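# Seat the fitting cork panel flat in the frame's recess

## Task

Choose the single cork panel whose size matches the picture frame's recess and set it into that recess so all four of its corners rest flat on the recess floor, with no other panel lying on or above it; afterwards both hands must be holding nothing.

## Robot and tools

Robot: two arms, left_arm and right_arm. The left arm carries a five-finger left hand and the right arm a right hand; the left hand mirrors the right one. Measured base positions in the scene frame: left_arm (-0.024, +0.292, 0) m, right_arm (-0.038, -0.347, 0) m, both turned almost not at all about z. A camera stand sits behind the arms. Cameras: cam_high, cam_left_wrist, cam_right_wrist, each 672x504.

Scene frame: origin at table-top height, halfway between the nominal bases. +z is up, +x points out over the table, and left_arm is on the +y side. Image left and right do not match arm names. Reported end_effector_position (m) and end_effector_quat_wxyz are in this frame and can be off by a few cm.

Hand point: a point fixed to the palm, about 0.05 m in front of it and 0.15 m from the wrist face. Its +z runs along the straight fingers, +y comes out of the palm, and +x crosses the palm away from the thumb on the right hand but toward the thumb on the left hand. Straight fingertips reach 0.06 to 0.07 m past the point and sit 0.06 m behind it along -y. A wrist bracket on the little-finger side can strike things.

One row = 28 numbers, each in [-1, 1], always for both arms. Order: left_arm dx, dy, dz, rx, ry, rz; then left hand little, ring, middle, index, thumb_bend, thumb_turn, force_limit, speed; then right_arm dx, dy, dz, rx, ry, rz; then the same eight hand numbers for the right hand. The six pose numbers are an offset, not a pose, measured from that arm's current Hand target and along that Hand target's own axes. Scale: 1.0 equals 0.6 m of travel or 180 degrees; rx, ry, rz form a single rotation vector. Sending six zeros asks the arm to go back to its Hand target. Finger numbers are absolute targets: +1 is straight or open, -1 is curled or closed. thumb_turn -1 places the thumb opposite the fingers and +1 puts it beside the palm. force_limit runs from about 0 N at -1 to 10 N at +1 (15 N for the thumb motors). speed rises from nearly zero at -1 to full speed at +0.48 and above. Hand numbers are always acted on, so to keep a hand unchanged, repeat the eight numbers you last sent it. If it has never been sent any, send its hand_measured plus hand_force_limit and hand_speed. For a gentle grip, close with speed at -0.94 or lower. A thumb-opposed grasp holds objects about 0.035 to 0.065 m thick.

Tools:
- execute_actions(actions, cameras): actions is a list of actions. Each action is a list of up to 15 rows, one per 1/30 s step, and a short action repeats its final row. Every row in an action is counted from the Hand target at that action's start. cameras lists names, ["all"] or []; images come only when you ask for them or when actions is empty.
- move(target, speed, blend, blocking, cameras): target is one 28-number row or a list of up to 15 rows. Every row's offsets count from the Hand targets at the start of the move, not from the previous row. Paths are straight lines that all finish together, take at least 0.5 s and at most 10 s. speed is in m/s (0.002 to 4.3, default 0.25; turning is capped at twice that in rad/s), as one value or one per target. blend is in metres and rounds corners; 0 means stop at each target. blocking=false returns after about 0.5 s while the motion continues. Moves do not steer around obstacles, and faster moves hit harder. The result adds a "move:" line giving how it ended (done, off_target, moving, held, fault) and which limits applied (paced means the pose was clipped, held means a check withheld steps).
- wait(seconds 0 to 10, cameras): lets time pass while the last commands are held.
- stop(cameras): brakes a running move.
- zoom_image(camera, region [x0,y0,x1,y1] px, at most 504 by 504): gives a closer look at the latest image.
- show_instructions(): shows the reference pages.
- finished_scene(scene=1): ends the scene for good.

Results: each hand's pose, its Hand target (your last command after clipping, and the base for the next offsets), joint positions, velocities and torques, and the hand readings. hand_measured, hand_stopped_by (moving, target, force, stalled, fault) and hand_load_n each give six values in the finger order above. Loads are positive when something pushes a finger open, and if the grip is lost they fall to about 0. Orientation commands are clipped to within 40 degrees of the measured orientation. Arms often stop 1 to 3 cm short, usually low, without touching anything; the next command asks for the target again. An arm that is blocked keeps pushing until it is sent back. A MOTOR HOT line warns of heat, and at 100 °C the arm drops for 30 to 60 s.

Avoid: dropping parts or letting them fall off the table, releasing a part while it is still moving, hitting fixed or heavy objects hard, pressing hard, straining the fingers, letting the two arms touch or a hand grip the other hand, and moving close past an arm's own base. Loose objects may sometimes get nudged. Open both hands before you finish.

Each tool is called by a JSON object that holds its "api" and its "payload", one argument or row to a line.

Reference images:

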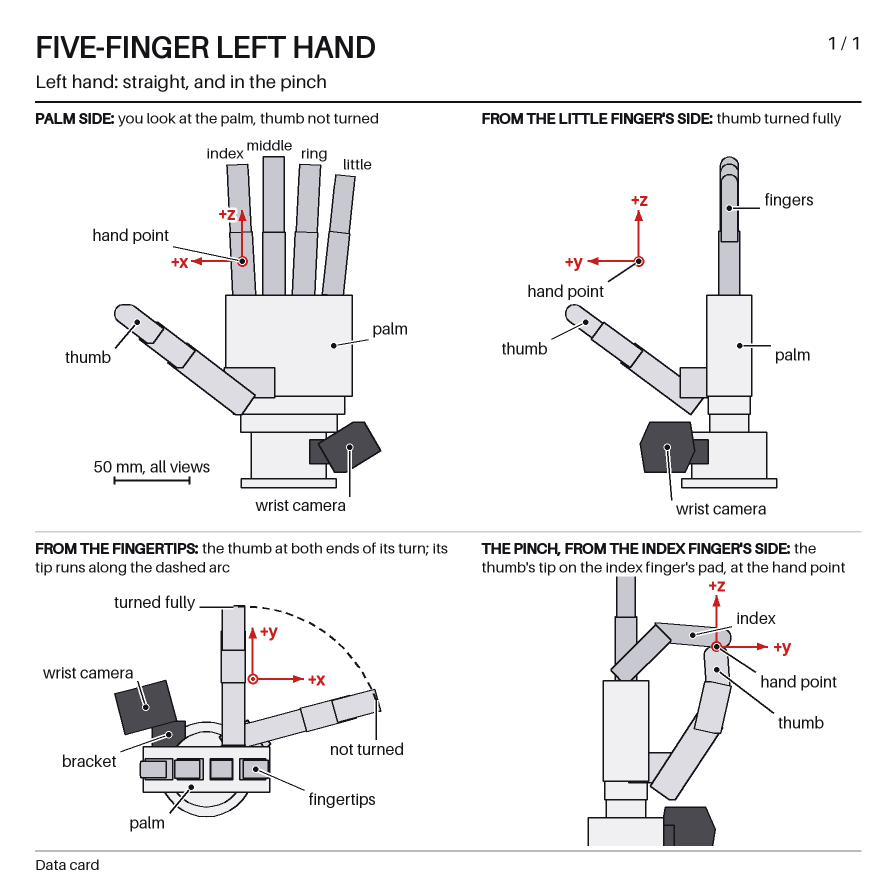

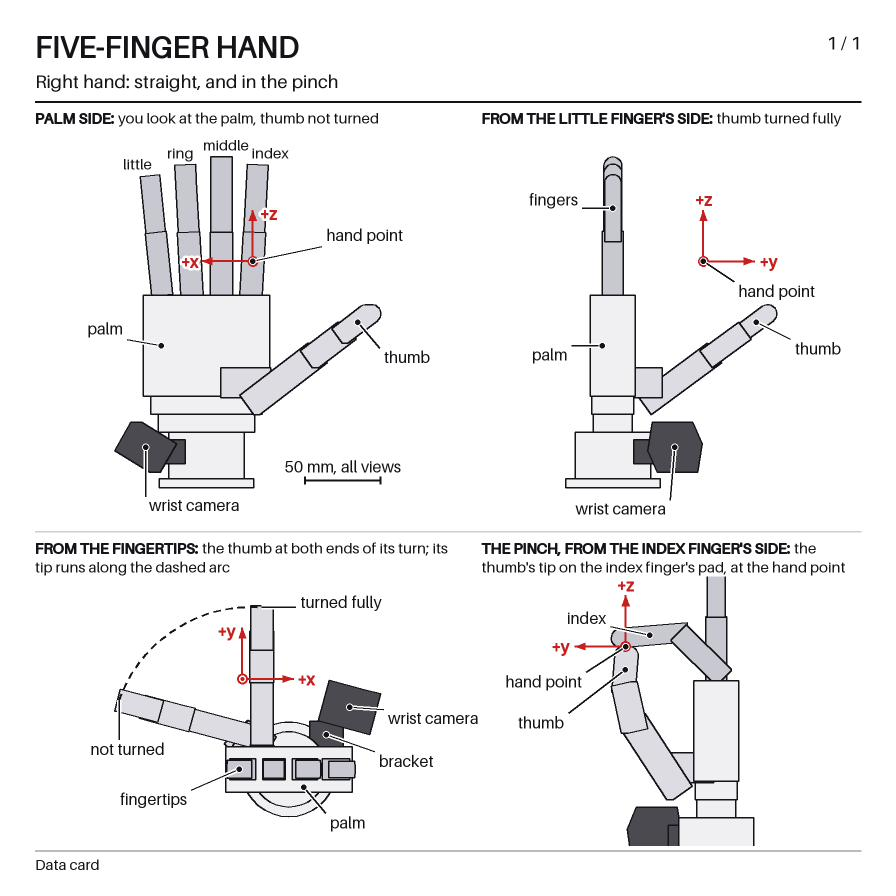

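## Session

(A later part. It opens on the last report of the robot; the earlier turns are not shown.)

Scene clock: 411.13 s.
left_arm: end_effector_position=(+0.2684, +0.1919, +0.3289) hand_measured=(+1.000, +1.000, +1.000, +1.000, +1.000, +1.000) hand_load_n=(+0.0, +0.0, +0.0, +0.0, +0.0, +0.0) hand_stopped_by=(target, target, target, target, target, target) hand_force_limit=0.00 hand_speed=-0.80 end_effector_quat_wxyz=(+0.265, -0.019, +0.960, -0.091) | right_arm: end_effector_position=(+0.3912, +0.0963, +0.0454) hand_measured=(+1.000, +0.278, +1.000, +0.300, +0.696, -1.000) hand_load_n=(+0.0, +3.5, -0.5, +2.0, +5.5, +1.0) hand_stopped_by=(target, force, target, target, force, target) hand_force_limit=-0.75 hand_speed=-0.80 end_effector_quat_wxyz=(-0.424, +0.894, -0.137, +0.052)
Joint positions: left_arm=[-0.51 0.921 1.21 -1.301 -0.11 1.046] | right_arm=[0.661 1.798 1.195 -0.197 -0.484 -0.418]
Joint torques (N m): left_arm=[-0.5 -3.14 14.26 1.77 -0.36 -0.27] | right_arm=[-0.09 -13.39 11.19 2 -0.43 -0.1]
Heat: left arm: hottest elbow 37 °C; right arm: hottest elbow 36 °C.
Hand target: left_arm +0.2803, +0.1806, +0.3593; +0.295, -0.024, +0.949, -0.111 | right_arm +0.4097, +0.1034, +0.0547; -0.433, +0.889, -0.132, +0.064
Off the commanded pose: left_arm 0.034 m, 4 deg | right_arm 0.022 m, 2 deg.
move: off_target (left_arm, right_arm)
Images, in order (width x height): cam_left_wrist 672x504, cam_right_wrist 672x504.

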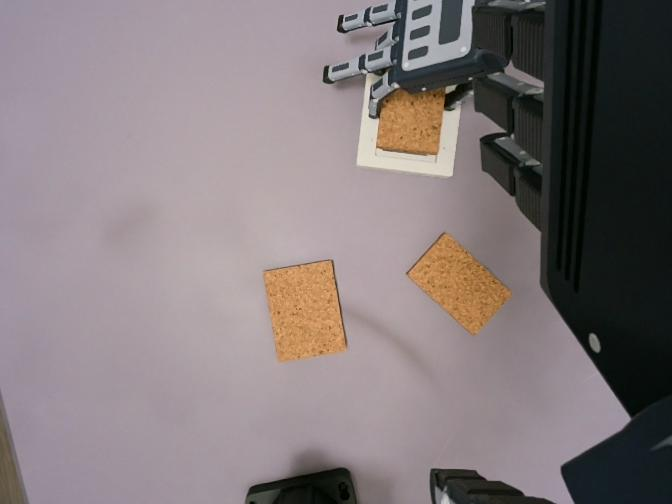

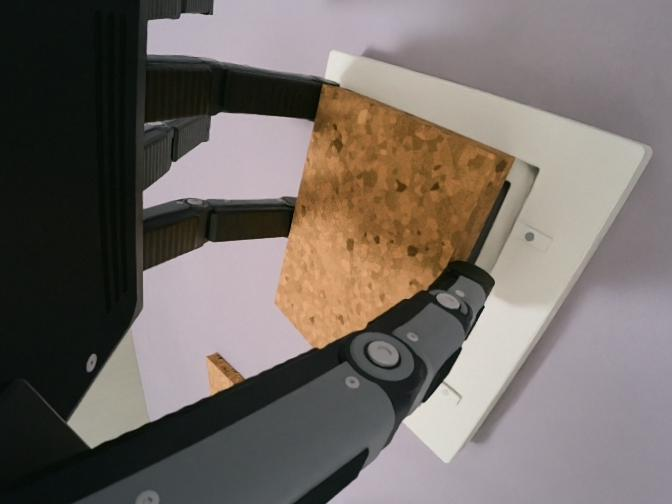

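{"api": "move", "payload": {
  "target": [
    [0,0,0,0,0,0,1,1,1,1,1,1,0,-0.8,-0.0151,-0.0305,-0.024,0,0,0,1,0.1,1,0.3,0.4,-1,-0.75,-0.8],
    [0,0,0,0,0,0,1,1,1,1,1,1,0,-0.8,-0.006,0.0088,0.0014,0,0,0,1,0.1,1,0.3,0.4,-1,-0.75,-0.8]
  ],
  "cameras": ["cam_left_wrist","cam_right_wrist"],
  "speed": 0.1
}}

{"api": "zoom_image", "payload": {
  "camera": "cam_left_wrist",
  "region": [340, 40, 480, 190]
}}

Scene clock: 420.60 s.
left_arm: end_effector_position=(+0.2684, +0.1919, +0.3289) hand_measured=(+1.000, +1.000, +1.000, +1.000, +1.000, +1.000) hand_load_n=(+0.0, +0.0, +0.0, -0.5, +0.0, +0.0) hand_stopped_by=(target, target, target, target, target, target) hand_force_limit=0.00 hand_speed=-0.80 end_effector_quat_wxyz=(+0.265, -0.019, +0.960, -0.091) | right_arm: end_effector_position=(+0.3937, +0.0978, +0.0480) hand_measured=(+1.000, +0.278, +1.000, +0.300, +0.696, -1.000) hand_load_n=(+0.0, +3.5, +0.0, +2.0, +5.5, +1.0) hand_stopped_by=(target, force, target, target, force, target) hand_force_limit=-0.75 hand_speed=-0.80 end_effector_quat_wxyz=(-0.426, +0.893, -0.136, +0.055)
Joint positions: left_arm=[-0.51 0.921 1.21 -1.301 -0.11 1.046] | right_arm=[0.661 1.798 1.202 -0.198 -0.483 -0.419]
Joint torques (N m): left_arm=[-0.44 -3.14 14.26 1.77 -0.36 -0.27] | right_arm=[0.09 -13.57 9.31 2.78 -0.44 -0.07]
Heat: left arm: hottest elbow 38 °C; right arm: hottest elbow 36 °C.
Hand target: left_arm +0.2803, +0.1806, +0.3593; +0.295, -0.024, +0.949, -0.111 | right_arm +0.4055, +0.1020, +0.0501; -0.434, +0.889, -0.132, +0.064
Off the commanded pose: left_arm 0.034 m, 4 deg | right_arm 0.013 m, 2 deg.
move: off_target (left_arm, right_arm)
Images, in order (width x height): cam_left_wrist 672x504, cam_right_wrist 672x504.

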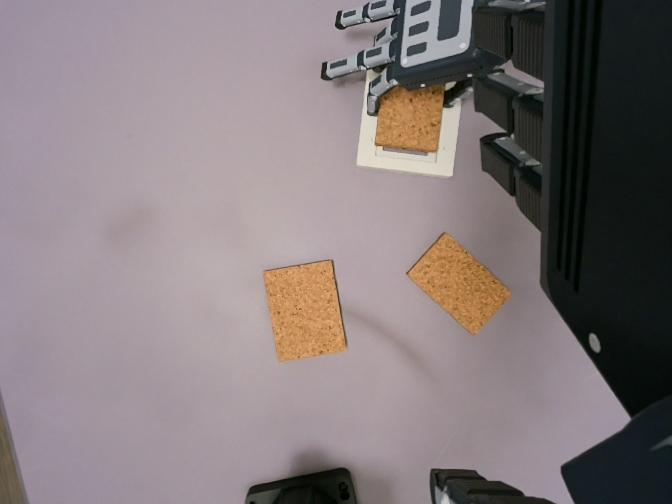

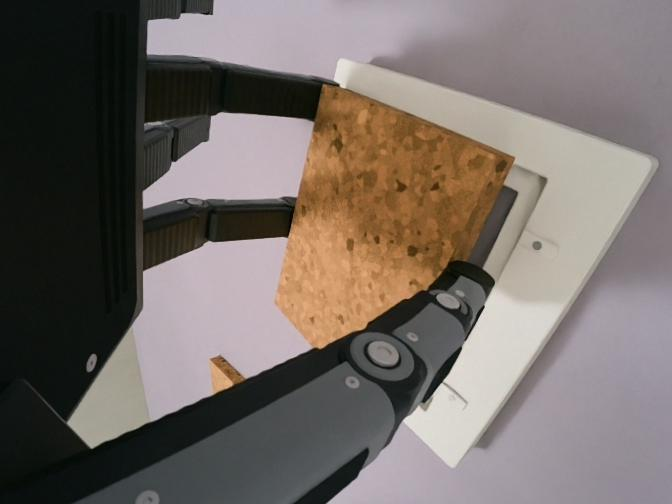

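Scaled by 3.360 from the camera's 672x504 image, which has a finer 960x720 frame.

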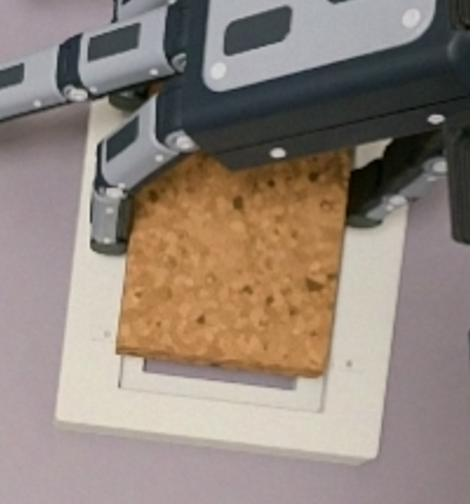

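{"api": "move", "payload": {
  "target": [
    [0,0,0,0,0,0,1,1,1,1,1,1,0,-0.8,-0.038,-0.0217,-0.0803,0,0,0,1,0.1,1,0.3,0.4,-1,-0.75,-0.8],
    [0,0,0,0,0,0,1,1,1,1,1,1,0,-0.8,-0.0108,0.0022,0.0108,0,0,0,1,0.1,1,0.3,0.4,-1,-0.75,-0.8]
  ],
  "cameras": ["cam_left_wrist","cam_right_wrist"],
  "speed": 0.1
}}

{"api": "zoom_image", "payload": {
  "camera": "cam_left_wrist",
  "region": [340, 40, 480, 190]
}}

Scene clock: 426.73 s.
left_arm: end_effector_position=(+0.2684, +0.1919, +0.3289) hand_measured=(+1.000, +1.000, +1.000, +1.000, +1.000, +1.000) hand_load_n=(+0.0, +0.0, -0.5, +0.0, +0.0, +0.0) hand_stopped_by=(target, target, target, target, target, target) hand_force_limit=0.00 hand_speed=-0.80 end_effector_quat_wxyz=(+0.265, -0.019, +0.960, -0.091) | right_arm: end_effector_position=(+0.3869, +0.0916, +0.0372) hand_measured=(+1.000, +0.278, +1.000, +0.300, +0.696, -1.000) hand_load_n=(+0.0, +3.5, +0.0, +2.0, +5.5, +1.0) hand_stopped_by=(target, force, target, target, force, target) hand_force_limit=-0.75 hand_speed=-0.80 end_effector_quat_wxyz=(-0.421, +0.895, -0.139, +0.053)
Joint positions: left_arm=[-0.51 0.921 1.21 -1.301 -0.11 1.046] | right_arm=[0.661 1.796 1.17 -0.179 -0.478 -0.417]
Joint velocities: left_arm=[within noise] | right_arm=[-0.005 -0.005 -0.051 0.027 -0.022 0.022]
Joint torques (N m): left_arm=[-0.44 -3.08 14.23 1.77 -0.36 -0.26] | right_arm=[1.2 -12.86 10.95 2.69 -0.28 0.02]
Heat: left arm: hottest elbow 38 °C; right arm: hottest elbow 36 °C.
Hand target: left_arm +0.2803, +0.1806, +0.3593; +0.295, -0.024, +0.949, -0.111 | right_arm +0.4006, +0.1079, +0.0451; -0.433, +0.889, -0.132, +0.064
Off the commanded pose: left_arm 0.034 m, 4 deg | right_arm 0.023 m, 2 deg.
move: off_target (left_arm, right_arm)
Images, in order (width x height): cam_left_wrist 672x504, cam_right_wrist 672x504.

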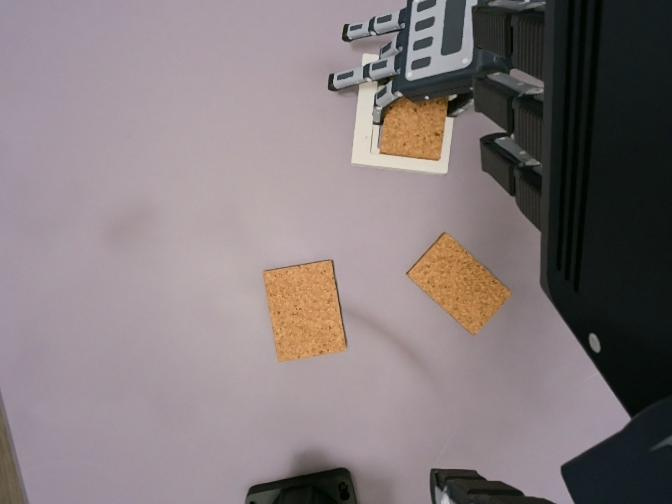

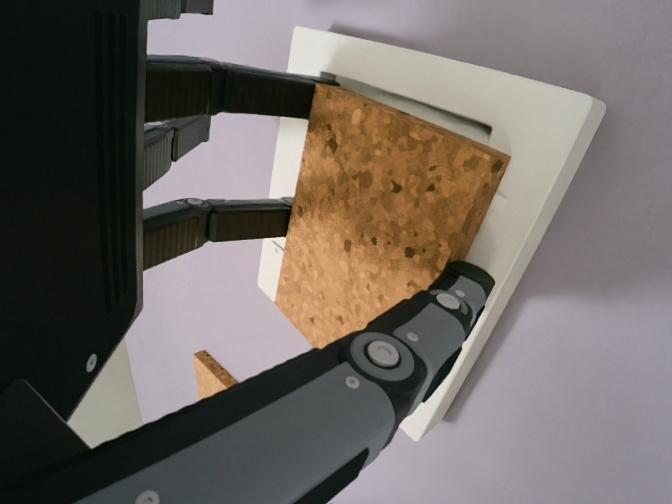

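Scaled by 3.360 from the camera's 672x504 image, which has a finer 960x720 frame.

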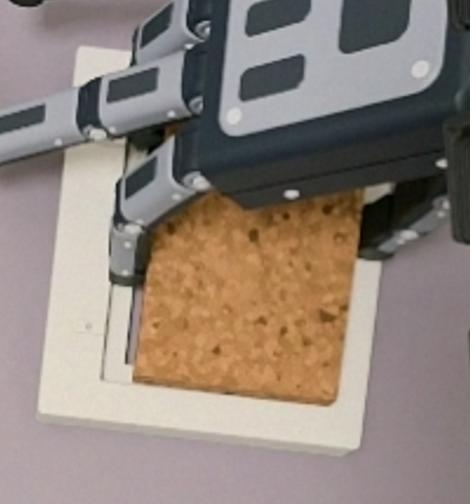

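{"api": "move", "payload": {
  "target": [
    [0,0,0,0,0,0,1,1,1,1,1,1,0,-0.8,-0.0227,-0.0388,-0.0853,0,-0.0022,-0.0017,1,0.1,1,0.3,0.4,-1,-0.75,-0.8],
    [0,0,0,0,0,0,1,1,1,1,1,1,0,-0.8,0.0018,-0.0178,-0.0043,0,-0.0022,-0.0017,1,0.1,1,0.3,0.4,-1,-0.75,-0.8]
  ],
  "cameras": ["cam_left_wrist","cam_right_wrist"],
  "speed": 0.1
}}

{"api": "zoom_image", "payload": {
  "camera": "cam_left_wrist",
  "region": [340, 40, 480, 190]
}}

Scene clock: 434.70 s.
left_arm: end_effector_position=(+0.2684, +0.1919, +0.3289) hand_measured=(+1.000, +1.000, +1.000, +1.000, +1.000, +1.000) hand_load_n=(+0.0, +0.0, +0.0, +0.0, +0.0, +0.0) hand_stopped_by=(target, target, target, target, target, target) hand_force_limit=0.00 hand_speed=-0.80 end_effector_quat_wxyz=(+0.265, -0.019, +0.960, -0.091) | right_arm: end_effector_position=(+0.3894, +0.0943, +0.0410) hand_measured=(+1.000, +0.278, +1.000, +0.300, +0.696, -1.000) hand_load_n=(+0.0, +3.5, +0.0, +2.0, +5.5, +1.0) hand_stopped_by=(target, force, target, target, force, target) hand_force_limit=-0.75 hand_speed=-0.80 end_effector_quat_wxyz=(-0.418, +0.897, -0.140, +0.048)
Joint positions: left_arm=[-0.51 0.921 1.21 -1.301 -0.11 1.046] | right_arm=[0.661 1.803 1.197 -0.211 -0.482 -0.419]
Joint torques (N m): left_arm=[-0.44 -3.14 14.26 1.74 -0.36 -0.27] | right_arm=[1.38 -13.86 11.08 2.67 -0.32 -0.01]
Heat: left arm: hottest elbow 38 °C; right arm: hottest elbow 36 °C.
Hand target: left_arm +0.2803, +0.1806, +0.3593; +0.295, -0.024, +0.949, -0.111 | right_arm +0.4030, +0.1120, +0.0552; -0.434, +0.890, -0.128, +0.062
Off the commanded pose: left_arm 0.034 m, 4 deg | right_arm 0.026 m, 3 deg.
move: off_target (left_arm, right_arm)
Images, in order (width x height): cam_left_wrist 672x504, cam_right_wrist 672x504.

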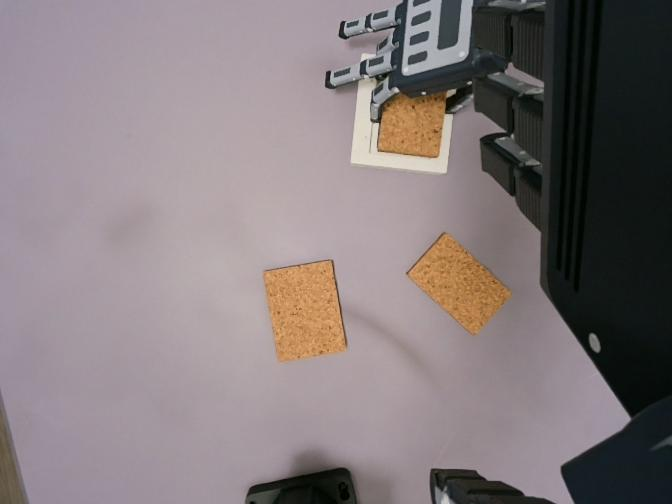

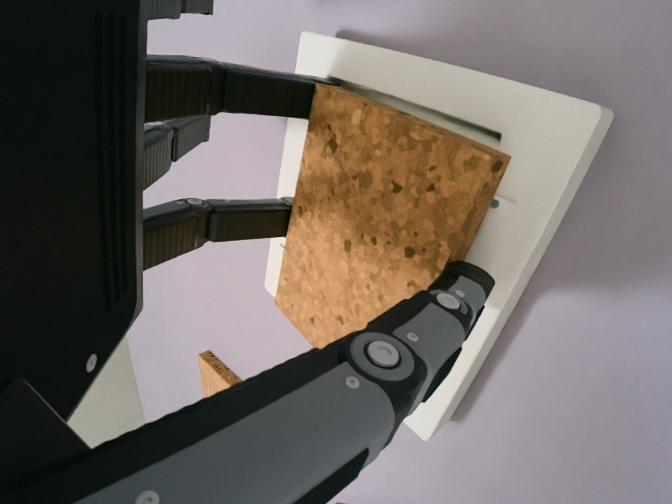

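Scaled by 3.360 from the camera's 672x504 image, which has a finer 960x720 frame.

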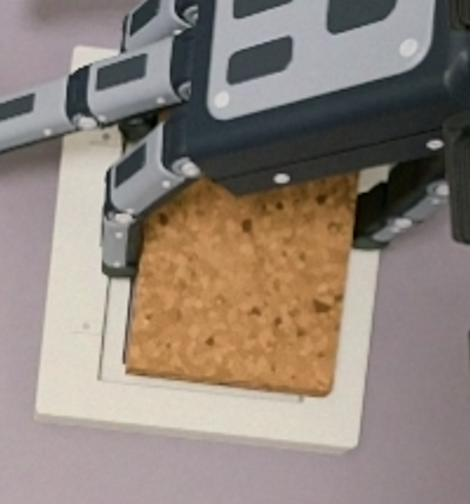

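{"api": "move", "payload": {
  "target": [0,0,0,0,0,0,1,1,1,1,1,1,0,-0.8,0.0031,-0.011,0.006,0,0,0,1,0.1,1,0.3,0.4,-1,-0.75,-0.8],
  "cameras": ["cam_left_wrist"],
  "speed": 0.1
}}

{"api": "zoom_image", "payload": {
  "camera": "cam_left_wrist",
  "region": [340, 40, 480, 190]
}}

Scene clock: 438.37 s.
left_arm: end_effector_position=(+0.2684, +0.1919, +0.3289) hand_measured=(+1.000, +1.000, +1.000, +1.000, +1.000, +1.000) hand_load_n=(+0.0, +0.0, +0.0, +0.0, +0.0, +0.0) hand_stopped_by=(target, target, target, target, target, target) hand_force_limit=0.00 hand_speed=-0.80 end_effector_quat_wxyz=(+0.265, -0.019, +0.960, -0.091) | right_arm: end_effector_position=(+0.3965, +0.1024, +0.0488) hand_measured=(+1.000, +0.278, +1.000, +0.300, +0.696, -1.000) hand_load_n=(-0.5, +3.5, +0.0, +2.5, +5.5, +1.0) hand_stopped_by=(target, force, target, target, force, target) hand_force_limit=-0.75 hand_speed=-0.80 end_effector_quat_wxyz=(-0.424, +0.894, -0.135, +0.054)
Joint positions: left_arm=[-0.51 0.921 1.21 -1.301 -0.11 1.046] | right_arm=[0.665 1.809 1.222 -0.211 -0.479 -0.419]
Joint torques (N m): left_arm=[-0.44 -3.14 14.27 1.76 -0.36 -0.26] | right_arm=[1.44 -13.63 11.17 2.21 -0.28 0.02]
Heat: left arm: hottest elbow 38 °C; right arm: hottest elbow 37 °C.
Hand target: left_arm +0.2803, +0.1806, +0.3593; +0.295, -0.024, +0.949, -0.111 | right_arm +0.4066, +0.1182, +0.0582; -0.434, +0.890, -0.128, +0.062
Off the commanded pose: left_arm 0.034 m, 4 deg | right_arm 0.021 m, 2 deg.
move: off_target (left_arm, right_arm)
Images, in order (width x height): cam_left_wrist 672x504.

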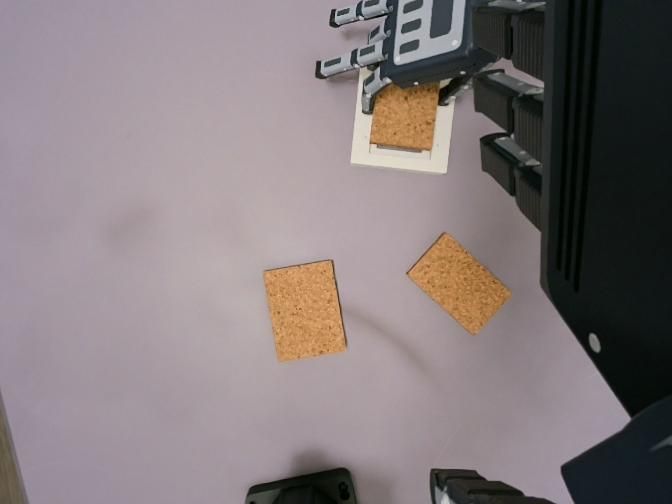

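Scaled by 3.360 from the camera's 672x504 image, which has a finer 960x720 frame.

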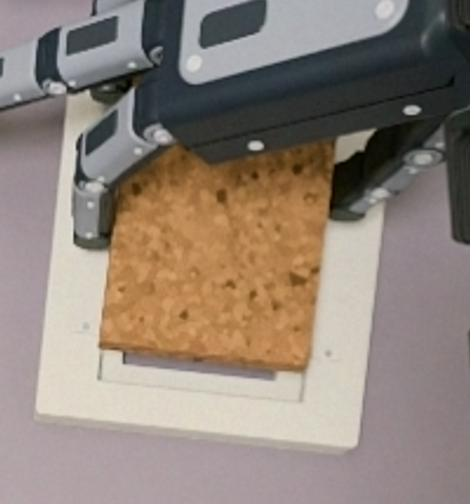

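{"api": "move", "payload": {
  "target": [
    [0,0,0,0,0,0,1,1,1,1,1,1,0,-0.8,-0.0242,-0.0103,-0.0862,0,0,0,1,0.1,1,0.3,0.4,-1,-0.75,-0.8],
    [0,0,0,0,0,0,1,1,1,1,1,1,0,-0.8,-0.0012,0.002,0.0003,0,0,0,1,0.1,1,0.3,0.4,-1,-0.75,-0.8]
  ],
  "cameras": ["cam_left_wrist"],
  "speed": 0.1
}}

{"api": "zoom_image", "payload": {
  "camera": "cam_left_wrist",
  "region": [340, 40, 480, 190]
}}

Scene clock: 446.03 s.
left_arm: end_effector_position=(+0.2684, +0.1919, +0.3289) hand_measured=(+1.000, +1.000, +1.000, +1.000, +1.000, +1.000) hand_load_n=(+0.0, +0.0, +0.0, +0.0, +0.0, +0.0) hand_stopped_by=(target, target, target, target, target, target) hand_force_limit=0.00 hand_speed=-0.80 end_effector_quat_wxyz=(+0.265, -0.019, +0.960, -0.091) | right_arm: end_effector_position=(+0.3933, +0.0999, +0.0443) hand_measured=(+1.000, +0.278, +1.000, +0.300, +0.696, -1.000) hand_load_n=(+0.0, +3.5, +0.0, +2.0, +5.5, +1.0) hand_stopped_by=(target, force, target, target, force, target) hand_force_limit=-0.75 hand_speed=-0.80 end_effector_quat_wxyz=(-0.419, +0.897, -0.136, +0.050)
Joint positions: left_arm=[-0.51 0.921 1.21 -1.301 -0.11 1.046] | right_arm=[0.665 1.811 1.218 -0.22 -0.479 -0.422]
Joint torques (N m): left_arm=[-0.5 -3.14 14.27 1.73 -0.36 -0.26] | right_arm=[1.44 -13.86 11.1 2.63 -0.3 0.05]
Heat: left arm: hottest elbow 38 °C; right arm: hottest elbow 36 °C.
Hand target: left_arm +0.2803, +0.1806, +0.3593; +0.295, -0.024, +0.949, -0.111 | right_arm +0.4057, +0.1178, +0.0570; -0.434, +0.890, -0.128, +0.062
Off the commanded pose: left_arm 0.034 m, 4 deg | right_arm 0.025 m, 3 deg.
move: off_target (left_arm, right_arm)
Images, in order (width x height): cam_left_wrist 672x504.

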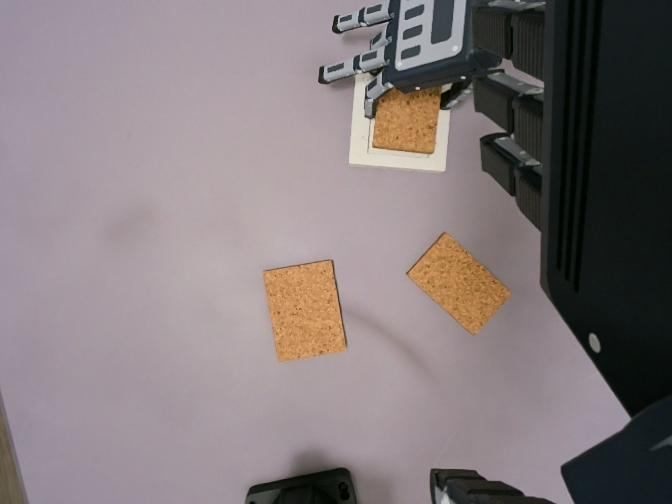

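Scaled by 3.360 from the camera's 672x504 image, which has a finer 960x720 frame.

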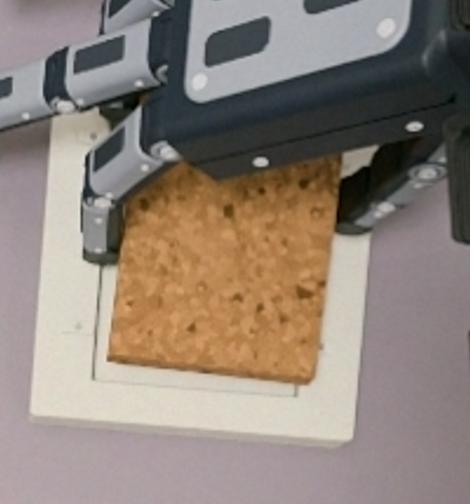

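{"api": "move", "payload": {
  "target": [0,0,0,0,0,0,1,1,1,1,1,1,0,-0.8,0.0002,-0.0033,0.0042,0,-0.0087,-0.0068,1,0.1,1,0.3,0.4,-1,-0.75,-0.8],
  "cameras": ["cam_left_wrist"],
  "speed": 0.1
}}

{"api": "zoom_image", "payload": {
  "camera": "cam_left_wrist",
  "region": [340, 40, 480, 190]
}}

Scene clock: 451.43 s.
left_arm: end_effector_position=(+0.2684, +0.1919, +0.3289) hand_measured=(+1.000, +1.000, +1.000, +1.000, +1.000, +1.000) hand_load_n=(+0.0, +0.0, +0.0, +0.0, +0.0, +0.0) hand_stopped_by=(target, target, target, target, target, target) hand_force_limit=0.00 hand_speed=-0.80 end_effector_quat_wxyz=(+0.265, -0.019, +0.960, -0.091) | right_arm: end_effector_position=(+0.3978, +0.1068, +0.0487) hand_measured=(+1.000, +0.278, +1.000, +0.300, +0.696, -1.000) hand_load_n=(+0.0, +4.0, +0.0, +2.5, +5.5, +1.0) hand_stopped_by=(target, force, target, target, force, target) hand_force_limit=-0.75 hand_speed=-0.80 end_effector_quat_wxyz=(-0.427, +0.894, -0.124, +0.049)
Joint positions: left_arm=[-0.51 0.921 1.21 -1.301 -0.11 1.046] | right_arm=[0.665 1.822 1.24 -0.22 -0.5 -0.435]
Joint torques (N m): left_arm=[-0.44 -3.14 14.24 1.76 -0.36 -0.27] | right_arm=[1.32 -13.74 11.25 1.78 -0.46 -0.15]
Heat: left arm: hottest elbow 39 °C; right arm: hottest elbow 36 °C.
Hand target: left_arm +0.2803, +0.1806, +0.3593; +0.295, -0.024, +0.949, -0.111 | right_arm +0.4067, +0.1208, +0.0569; -0.435, +0.892, -0.112, +0.055
Off the commanded pose: left_arm 0.034 m, 4 deg | right_arm 0.019 m, 2 deg.
move: off_target (left_arm, right_arm)
Images, in order (width x height): cam_left_wrist 672x504.

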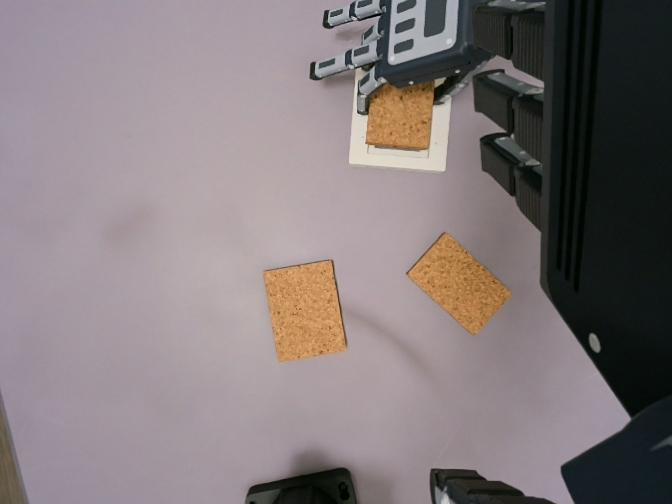

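Scaled by 3.360 from the camera's 672x504 image, which has a finer 960x720 frame.

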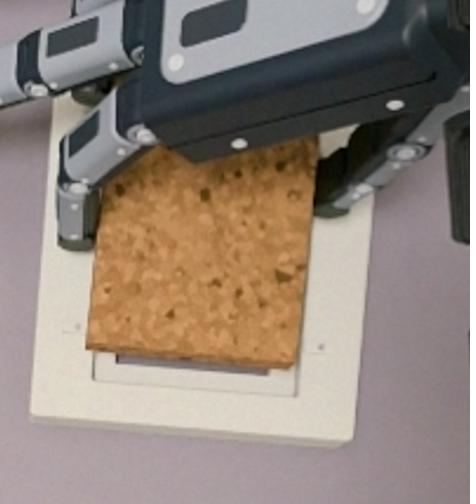

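{"api": "move", "payload": {
  "target": [
    [0,0,0,0,0,0,1,1,1,1,1,1,0,-0.8,-0.0258,-0.01,-0.0902,0,-0.0031,-0.0024,1,0.1,1,0.3,0.4,-1,-0.75,-0.8],
    [0,0,0,0,0,0,1,1,1,1,1,1,0,-0.8,-0.0002,0.0013,-0.0017,0,-0.0031,-0.0024,1,0.1,1,0.3,0.4,-1,-0.75,-0.8]
  ],
  "cameras": ["cam_left_wrist"],
  "speed": [0.1, 0.06]
}}

{"api": "zoom_image", "payload": {
  "camera": "cam_left_wrist",
  "region": [340, 40, 480, 190]
}}

Scene clock: 457.63 s.
left_arm: end_effector_position=(+0.2684, +0.1919, +0.3289) hand_measured=(+1.000, +1.000, +1.000, +1.000, +1.000, +1.000) hand_load_n=(+0.0, +0.0, +0.0, +0.0, +0.0, +0.0) hand_stopped_by=(target, target, target, target, target, target) hand_force_limit=0.00 hand_speed=-0.80 end_effector_quat_wxyz=(+0.265, -0.019, +0.960, -0.091) | right_arm: end_effector_position=(+0.3935, +0.1014, +0.0460) hand_measured=(+1.000, +0.278, +1.000, +0.300, +0.696, -1.000) hand_load_n=(+0.0, +3.5, +0.0, +2.5, +5.5, +1.0) hand_stopped_by=(target, force, target, target, force, target) hand_force_limit=-0.75 hand_speed=-0.80 end_effector_quat_wxyz=(-0.421, +0.899, -0.114, +0.041)
Joint positions: left_arm=[-0.51 0.921 1.21 -1.301 -0.11 1.046] | right_arm=[0.661 1.821 1.24 -0.25 -0.515 -0.464]
Joint torques (N m): left_arm=[-0.44 -3.14 14.24 1.77 -0.36 -0.27] | right_arm=[1.38 -13.74 11.28 2.62 -0.31 0.07]
Heat: left arm: hottest elbow 39 °C; right arm: hottest elbow 37 °C.
Hand target: left_arm +0.2803, +0.1806, +0.3593; +0.295, -0.024, +0.949, -0.111 | right_arm +0.4063, +0.1197, +0.0571; -0.435, +0.893, -0.107, +0.052
Off the commanded pose: left_arm 0.034 m, 4 deg | right_arm 0.025 m, 2 deg.
move: off_target (left_arm, right_arm)
Images, in order (width x height): cam_left_wrist 672x504.

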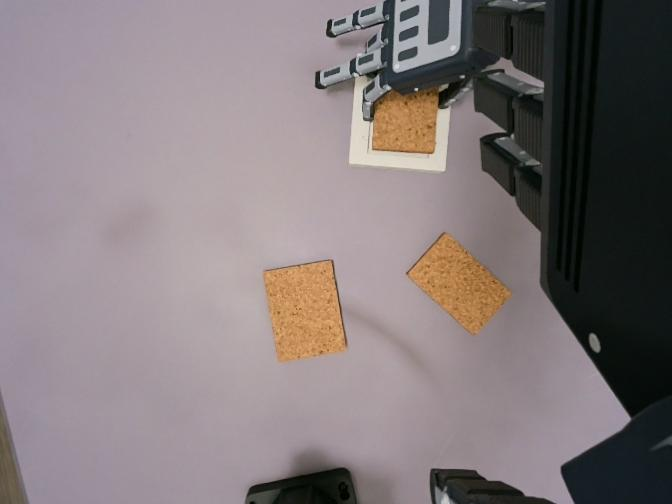

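Scaled by 3.360 from the camera's 672x504 image, which has a finer 960x720 frame.

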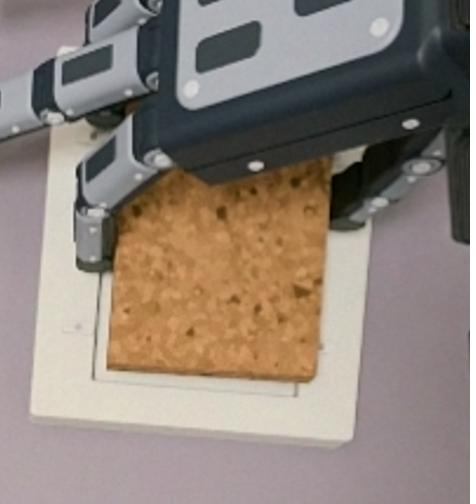

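{"api": "move", "payload": {
  "target": [
    [0,0,0,0,0,0,1,1,1,1,1,1,0,-0.8,-0.0265,-0.0112,-0.0883,0.0139,0.0097,0.0004,1,0.1,1,0.3,0.4,-1,-0.75,-0.8],
    [0,0,0,0,0,0,1,1,1,1,1,1,0,-0.8,0.0018,0.0012,0.0047,0.0139,0.0097,0.0004,1,0.1,1,0.3,0.4,-1,-0.75,-0.8]
  ],
  "cameras": ["cam_left_wrist","cam_right_wrist"],
  "speed": [0.1, 0.06]
}}

{"api": "zoom_image", "payload": {
  "camera": "cam_left_wrist",
  "region": [340, 40, 480, 190]
}}

Scene clock: 470.07 s.
left_arm: end_effector_position=(+0.2684, +0.1919, +0.3289) hand_measured=(+1.000, +1.000, +1.000, +1.000, +1.000, +1.000) hand_load_n=(+0.0, +0.0, +0.0, +0.0, +0.0, +0.0) hand_stopped_by=(target, target, target, target, target, target) hand_force_limit=0.00 hand_speed=-0.80 end_effector_quat_wxyz=(+0.265, -0.019, +0.960, -0.091) | right_arm: end_effector_position=(+0.3952, +0.1027, +0.0427) hand_measured=(+1.000, +0.278, +1.000, +0.300, +0.696, -1.000) hand_load_n=(+0.0, +3.5, +0.0, +2.5, +5.5, +1.0) hand_stopped_by=(target, force, target, target, force, target) hand_force_limit=-0.75 hand_speed=-0.80 end_effector_quat_wxyz=(-0.438, +0.889, -0.120, +0.057)
Joint positions: left_arm=[-0.51 0.921 1.21 -1.301 -0.11 1.046] | right_arm=[0.661 1.813 1.194 -0.153 -0.507 -0.435]
Joint torques (N m): left_arm=[-0.5 -3.14 14.24 1.77 -0.36 -0.27] | right_arm=[1.38 -13.57 11.17 2.73 -0.29 0.07]
Heat: left arm: hottest elbow 39 °C; right arm: hottest elbow 37 °C.
Hand target: left_arm +0.2803, +0.1806, +0.3593; +0.295, -0.024, +0.949, -0.111 | right_arm +0.4080, +0.1211, +0.0549; -0.453, +0.882, -0.113, +0.068
Off the commanded pose: left_arm 0.034 m, 4 deg | right_arm 0.025 m, 2 deg.
move: off_target (left_arm, right_arm)
Images, in order (width x height): cam_left_wrist 672x504, cam_right_wrist 672x504.

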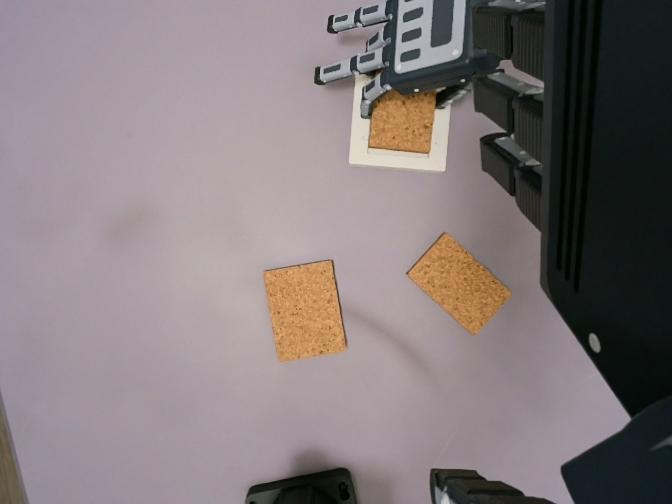

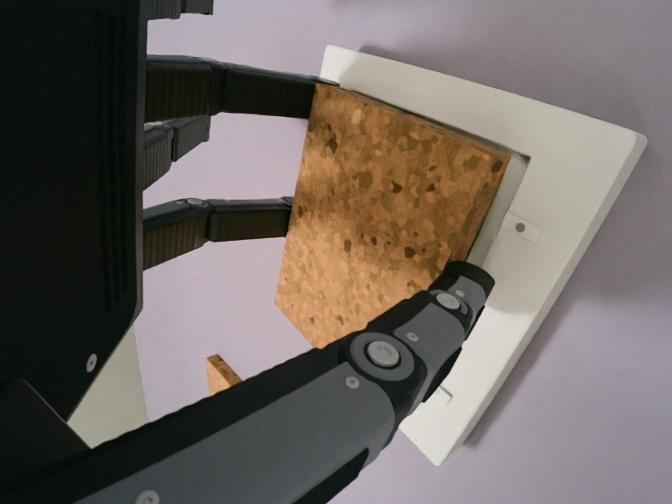

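Scaled by 3.360 from the camera's 672x504 image, which has a finer 960x720 frame.

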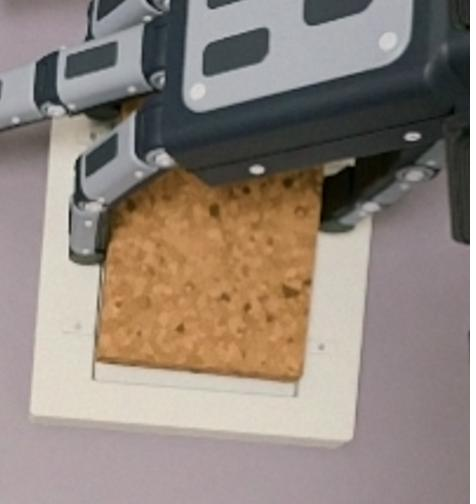

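{"api": "move", "payload": {
  "target": [
    [0,0,0,0,0,0,1,1,1,1,1,1,0,-0.8,-0.0258,-0.0163,-0.093,0,0,0,1,0.1,1,0.3,0.4,-1,-0.75,-0.8],
    [0,0,0,0,0,0,1,1,1,1,1,1,0,-0.8,-0.001,0.0058,0.0017,0,0,0,1,0.1,1,0.3,0.4,-1,-0.75,-0.8]
  ],
  "cameras": ["cam_left_wrist","cam_right_wrist"],
  "speed": [0.1, 0.06]
}}

{"api": "zoom_image", "payload": {
  "camera": "cam_left_wrist",
  "region": [340, 40, 480, 190]
}}

Scene clock: 480.57 s.
left_arm: end_effector_position=(+0.2684, +0.1919, +0.3289) hand_measured=(+1.000, +1.000, +1.000, +1.000, +1.000, +1.000) hand_load_n=(+0.0, +0.0, +0.0, +0.0, +0.0, +0.0) hand_stopped_by=(target, target, target, target, target, target) hand_force_limit=0.00 hand_speed=-0.80 end_effector_quat_wxyz=(+0.265, -0.019, +0.960, -0.091) | right_arm: end_effector_position=(+0.3941, +0.1017, +0.0394) hand_measured=(+1.000, +0.278, +1.000, +0.300, +0.696, -1.000) hand_load_n=(+0.0, +3.5, +0.0, +2.0, +5.5, +1.0) hand_stopped_by=(target, force, target, target, force, target) hand_force_limit=-0.75 hand_speed=-0.80 end_effector_quat_wxyz=(-0.438, +0.889, -0.120, +0.056)
Joint positions: left_arm=[-0.51 0.921 1.21 -1.301 -0.11 1.046] | right_arm=[0.66 1.815 1.187 -0.144 -0.507 -0.435]
Joint torques (N m): left_arm=[-0.44 -3.14 14.24 1.77 -0.36 -0.27] | right_arm=[1.44 -13.63 11.11 2.73 -0.29 0.07]
Heat: left arm: hottest elbow 39 °C; right arm: hottest elbow 36 °C.
Hand target: left_arm +0.2803, +0.1806, +0.3593; +0.295, -0.024, +0.949, -0.111 | right_arm +0.4070, +0.1201, +0.0514; -0.453, +0.882, -0.113, +0.068
Off the commanded pose: left_arm 0.034 m, 4 deg | right_arm 0.025 m, 2 deg.
move: off_target (left_arm, right_arm)
Images, in order (width x height): cam_left_wrist 672x504, cam_right_wrist 672x504.

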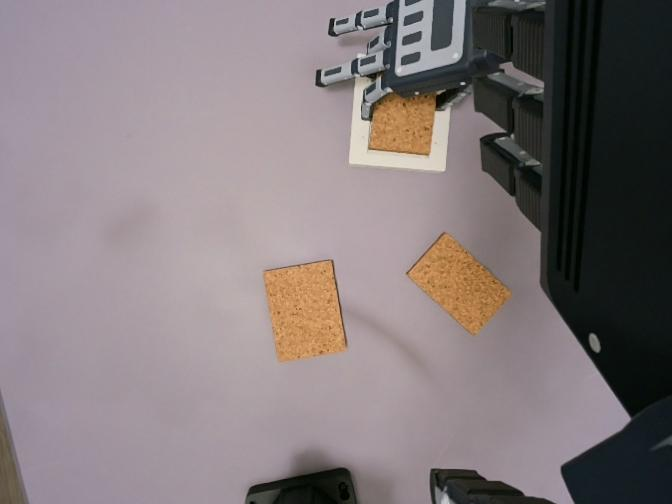

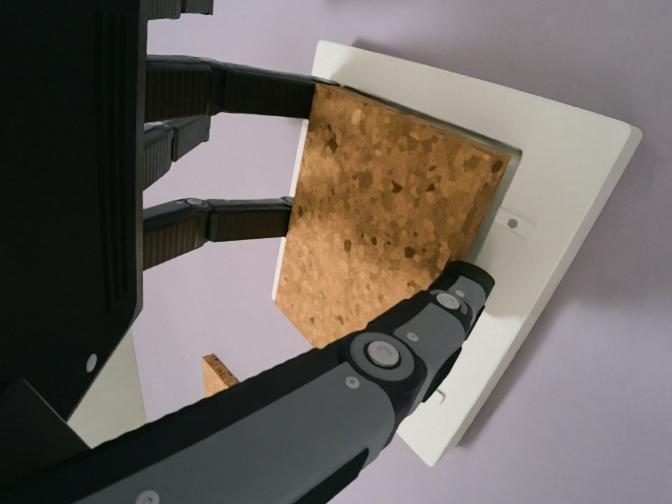

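Scaled by 3.360 from the camera's 672x504 image, which has a finer 960x720 frame.

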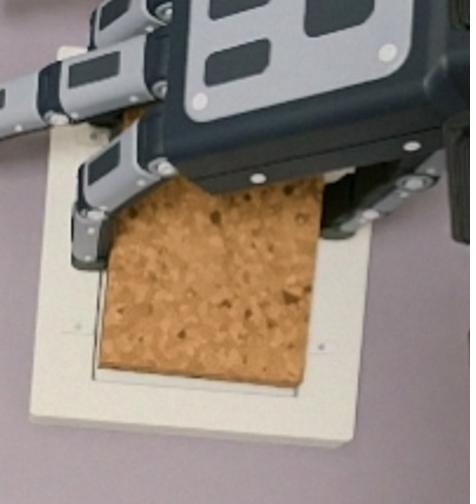

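{"api": "move", "payload": {
  "target": [0,0,0,0,0,0,1,1,1,1,1,1,0,-0.8,0,0,0,0,0,0,1,0.55,1,0.57,0.96,-1,-0.75,-0.3],
  "cameras": ["cam_left_wrist","cam_right_wrist"]
}}

{"api": "zoom_image", "payload": {
  "camera": "cam_left_wrist",
  "region": [340, 40, 480, 190]
}}

{"api": "zoom_image", "payload": {
  "camera": "cam_right_wrist",
  "region": [240, 20, 660, 440]
}}

Scene clock: 487.20 s.
left_arm: end_effector_position=(+0.2684, +0.1919, +0.3289) hand_measured=(+1.000, +1.000, +1.000, +1.000, +1.000, +1.000) hand_load_n=(+0.0, +0.0, +0.0, +0.0, +0.0, +0.0) hand_stopped_by=(target, target, target, target, target, target) hand_force_limit=0.00 hand_speed=-0.80 end_effector_quat_wxyz=(+0.265, -0.019, +0.960, -0.091) | right_arm: end_effector_position=(+0.3951, +0.1025, +0.0406) hand_measured=(+1.000, +0.550, +1.000, +0.570, +0.960, -1.000) hand_load_n=(+0.0, -0.5, +0.0, +0.0, +0.0, +0.0) hand_stopped_by=(target, target, target, target, target, target) hand_force_limit=-0.75 hand_speed=-0.30 end_effector_quat_wxyz=(-0.439, +0.889, -0.120, +0.057)
Joint positions: left_arm=[-0.51 0.921 1.21 -1.301 -0.11 1.046] | right_arm=[0.66 1.815 1.19 -0.144 -0.507 -0.434]
Joint torques (N m): left_arm=[-0.5 -3.25 14.28 1.76 -0.36 -0.27] | right_arm=[1.38 -13.57 10.95 2.73 -0.3 0.07]
Heat: left arm: hottest elbow 39 °C; right arm: hottest elbow 37 °C.
Hand target: left_arm +0.2803, +0.1806, +0.3593; +0.295, -0.024, +0.949, -0.111 | right_arm +0.4070, +0.1201, +0.0513; -0.453, +0.882, -0.113, +0.068
Off the commanded pose: left_arm 0.034 m, 4 deg | right_arm 0.024 m, 2 deg.
move: off_target (left_arm, right_arm)
Images, in order (width x height): cam_left_wrist 672x504, cam_right_wrist 672x504.

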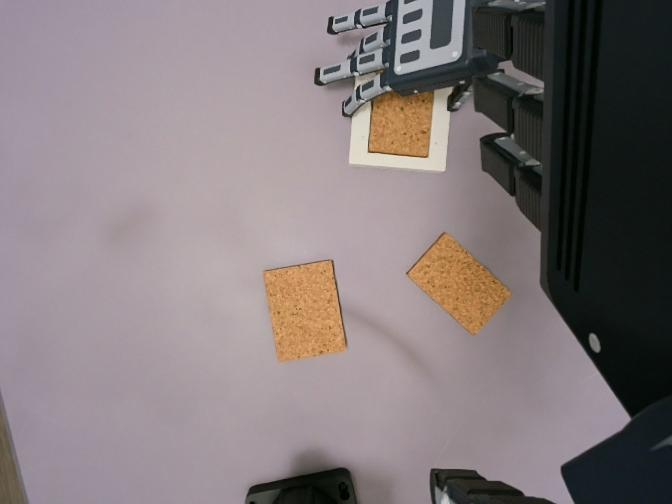

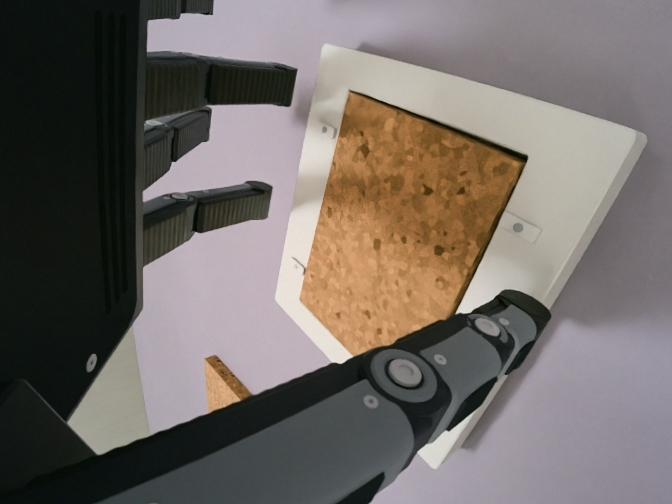

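Scaled by 3.360 from the camera's 672x504 image, which has a finer 960x720 frame.

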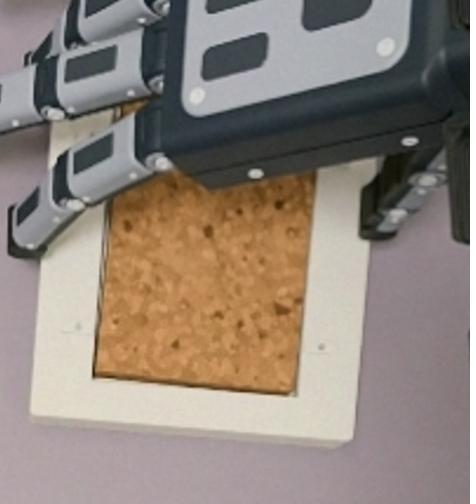

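Scaled by 1.200 from the camera's 672x504 image, which has a finer 960x720 frame.

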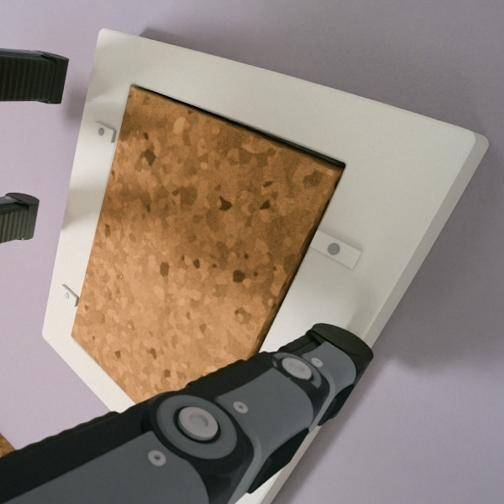

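{"api": "move", "payload": {
  "target": [0,0,0,0,0,0,1,1,1,1,1,1,0,-0.8,-0.0073,-0.0922,-0.1008,0,0,0,1,0.55,1,0.57,0.96,-1,-0.75,-0.3],
  "cameras": ["cam_left_wrist","cam_right_wrist"],
  "speed": 0.15
}}

{"api": "zoom_image", "payload": {
  "camera": "cam_right_wrist",
  "region": [240, 0, 660, 380]
}}

Scene clock: 492.37 s.
left_arm: end_effector_position=(+0.2684, +0.1919, +0.3289) hand_measured=(+1.000, +1.000, +1.000, +1.000, +1.000, +1.000) hand_load_n=(+0.0, +0.0, +0.0, +0.0, +0.0, +0.0) hand_stopped_by=(target, target, target, target, target, target) hand_force_limit=0.00 hand_speed=-0.80 end_effector_quat_wxyz=(+0.265, -0.019, +0.960, -0.091) | right_arm: end_effector_position=(+0.3875, +0.0976, +0.1151) hand_measured=(+1.000, +0.550, +1.000, +0.570, +0.960, -1.000) hand_load_n=(+0.0, +0.0, +0.0, +0.0, +0.0, +0.5) hand_stopped_by=(target, target, target, target, target, target) hand_force_limit=-0.75 hand_speed=-0.30 end_effector_quat_wxyz=(-0.444, +0.886, -0.117, +0.060)
Joint positions: left_arm=[-0.51 0.921 1.21 -1.301 -0.11 1.046] | right_arm=[0.66 1.69 1.235 -0.3 -0.511 -0.434]
Joint torques (N m): left_arm=[-0.5 -3.19 14.24 1.76 -0.36 -0.27] | right_arm=[0.62 -13.8 11.37 1.39 -0.42 -0.01]
Heat: left arm: hottest elbow 39 °C; right arm: hottest elbow 37 °C.
Hand target: left_arm +0.2803, +0.1806, +0.3593; +0.295, -0.024, +0.949, -0.111 | right_arm +0.3970, +0.1050, +0.1314; -0.453, +0.882, -0.113, +0.068
Off the commanded pose: left_arm 0.034 m, 4 deg | right_arm 0.020 m, 1 deg.
move: off_target (left_arm, right_arm)
Images, in order (width x height): cam_left_wrist 672x504, cam_right_wrist 672x504.

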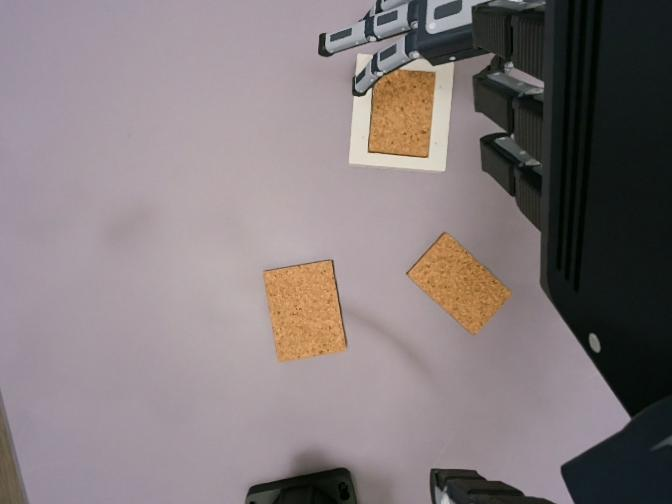

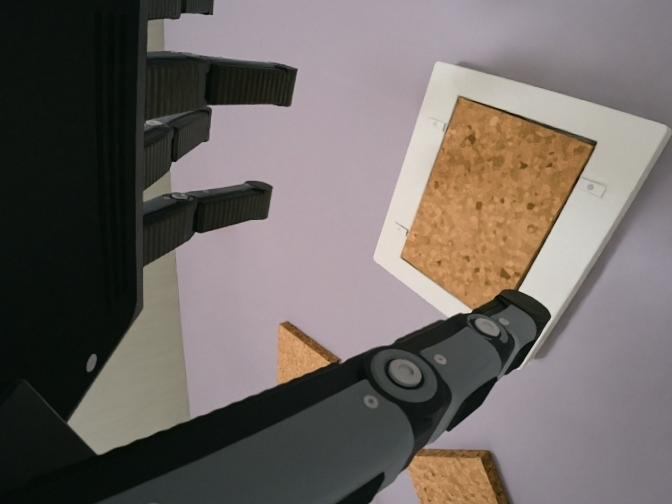

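Scaled by 1.200 from the camera's 672x504 image, which has a finer 960x720 frame.

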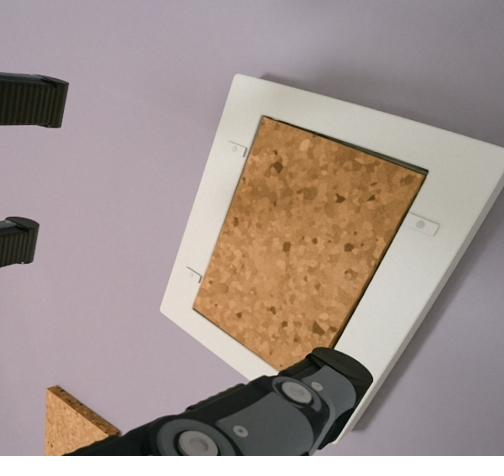

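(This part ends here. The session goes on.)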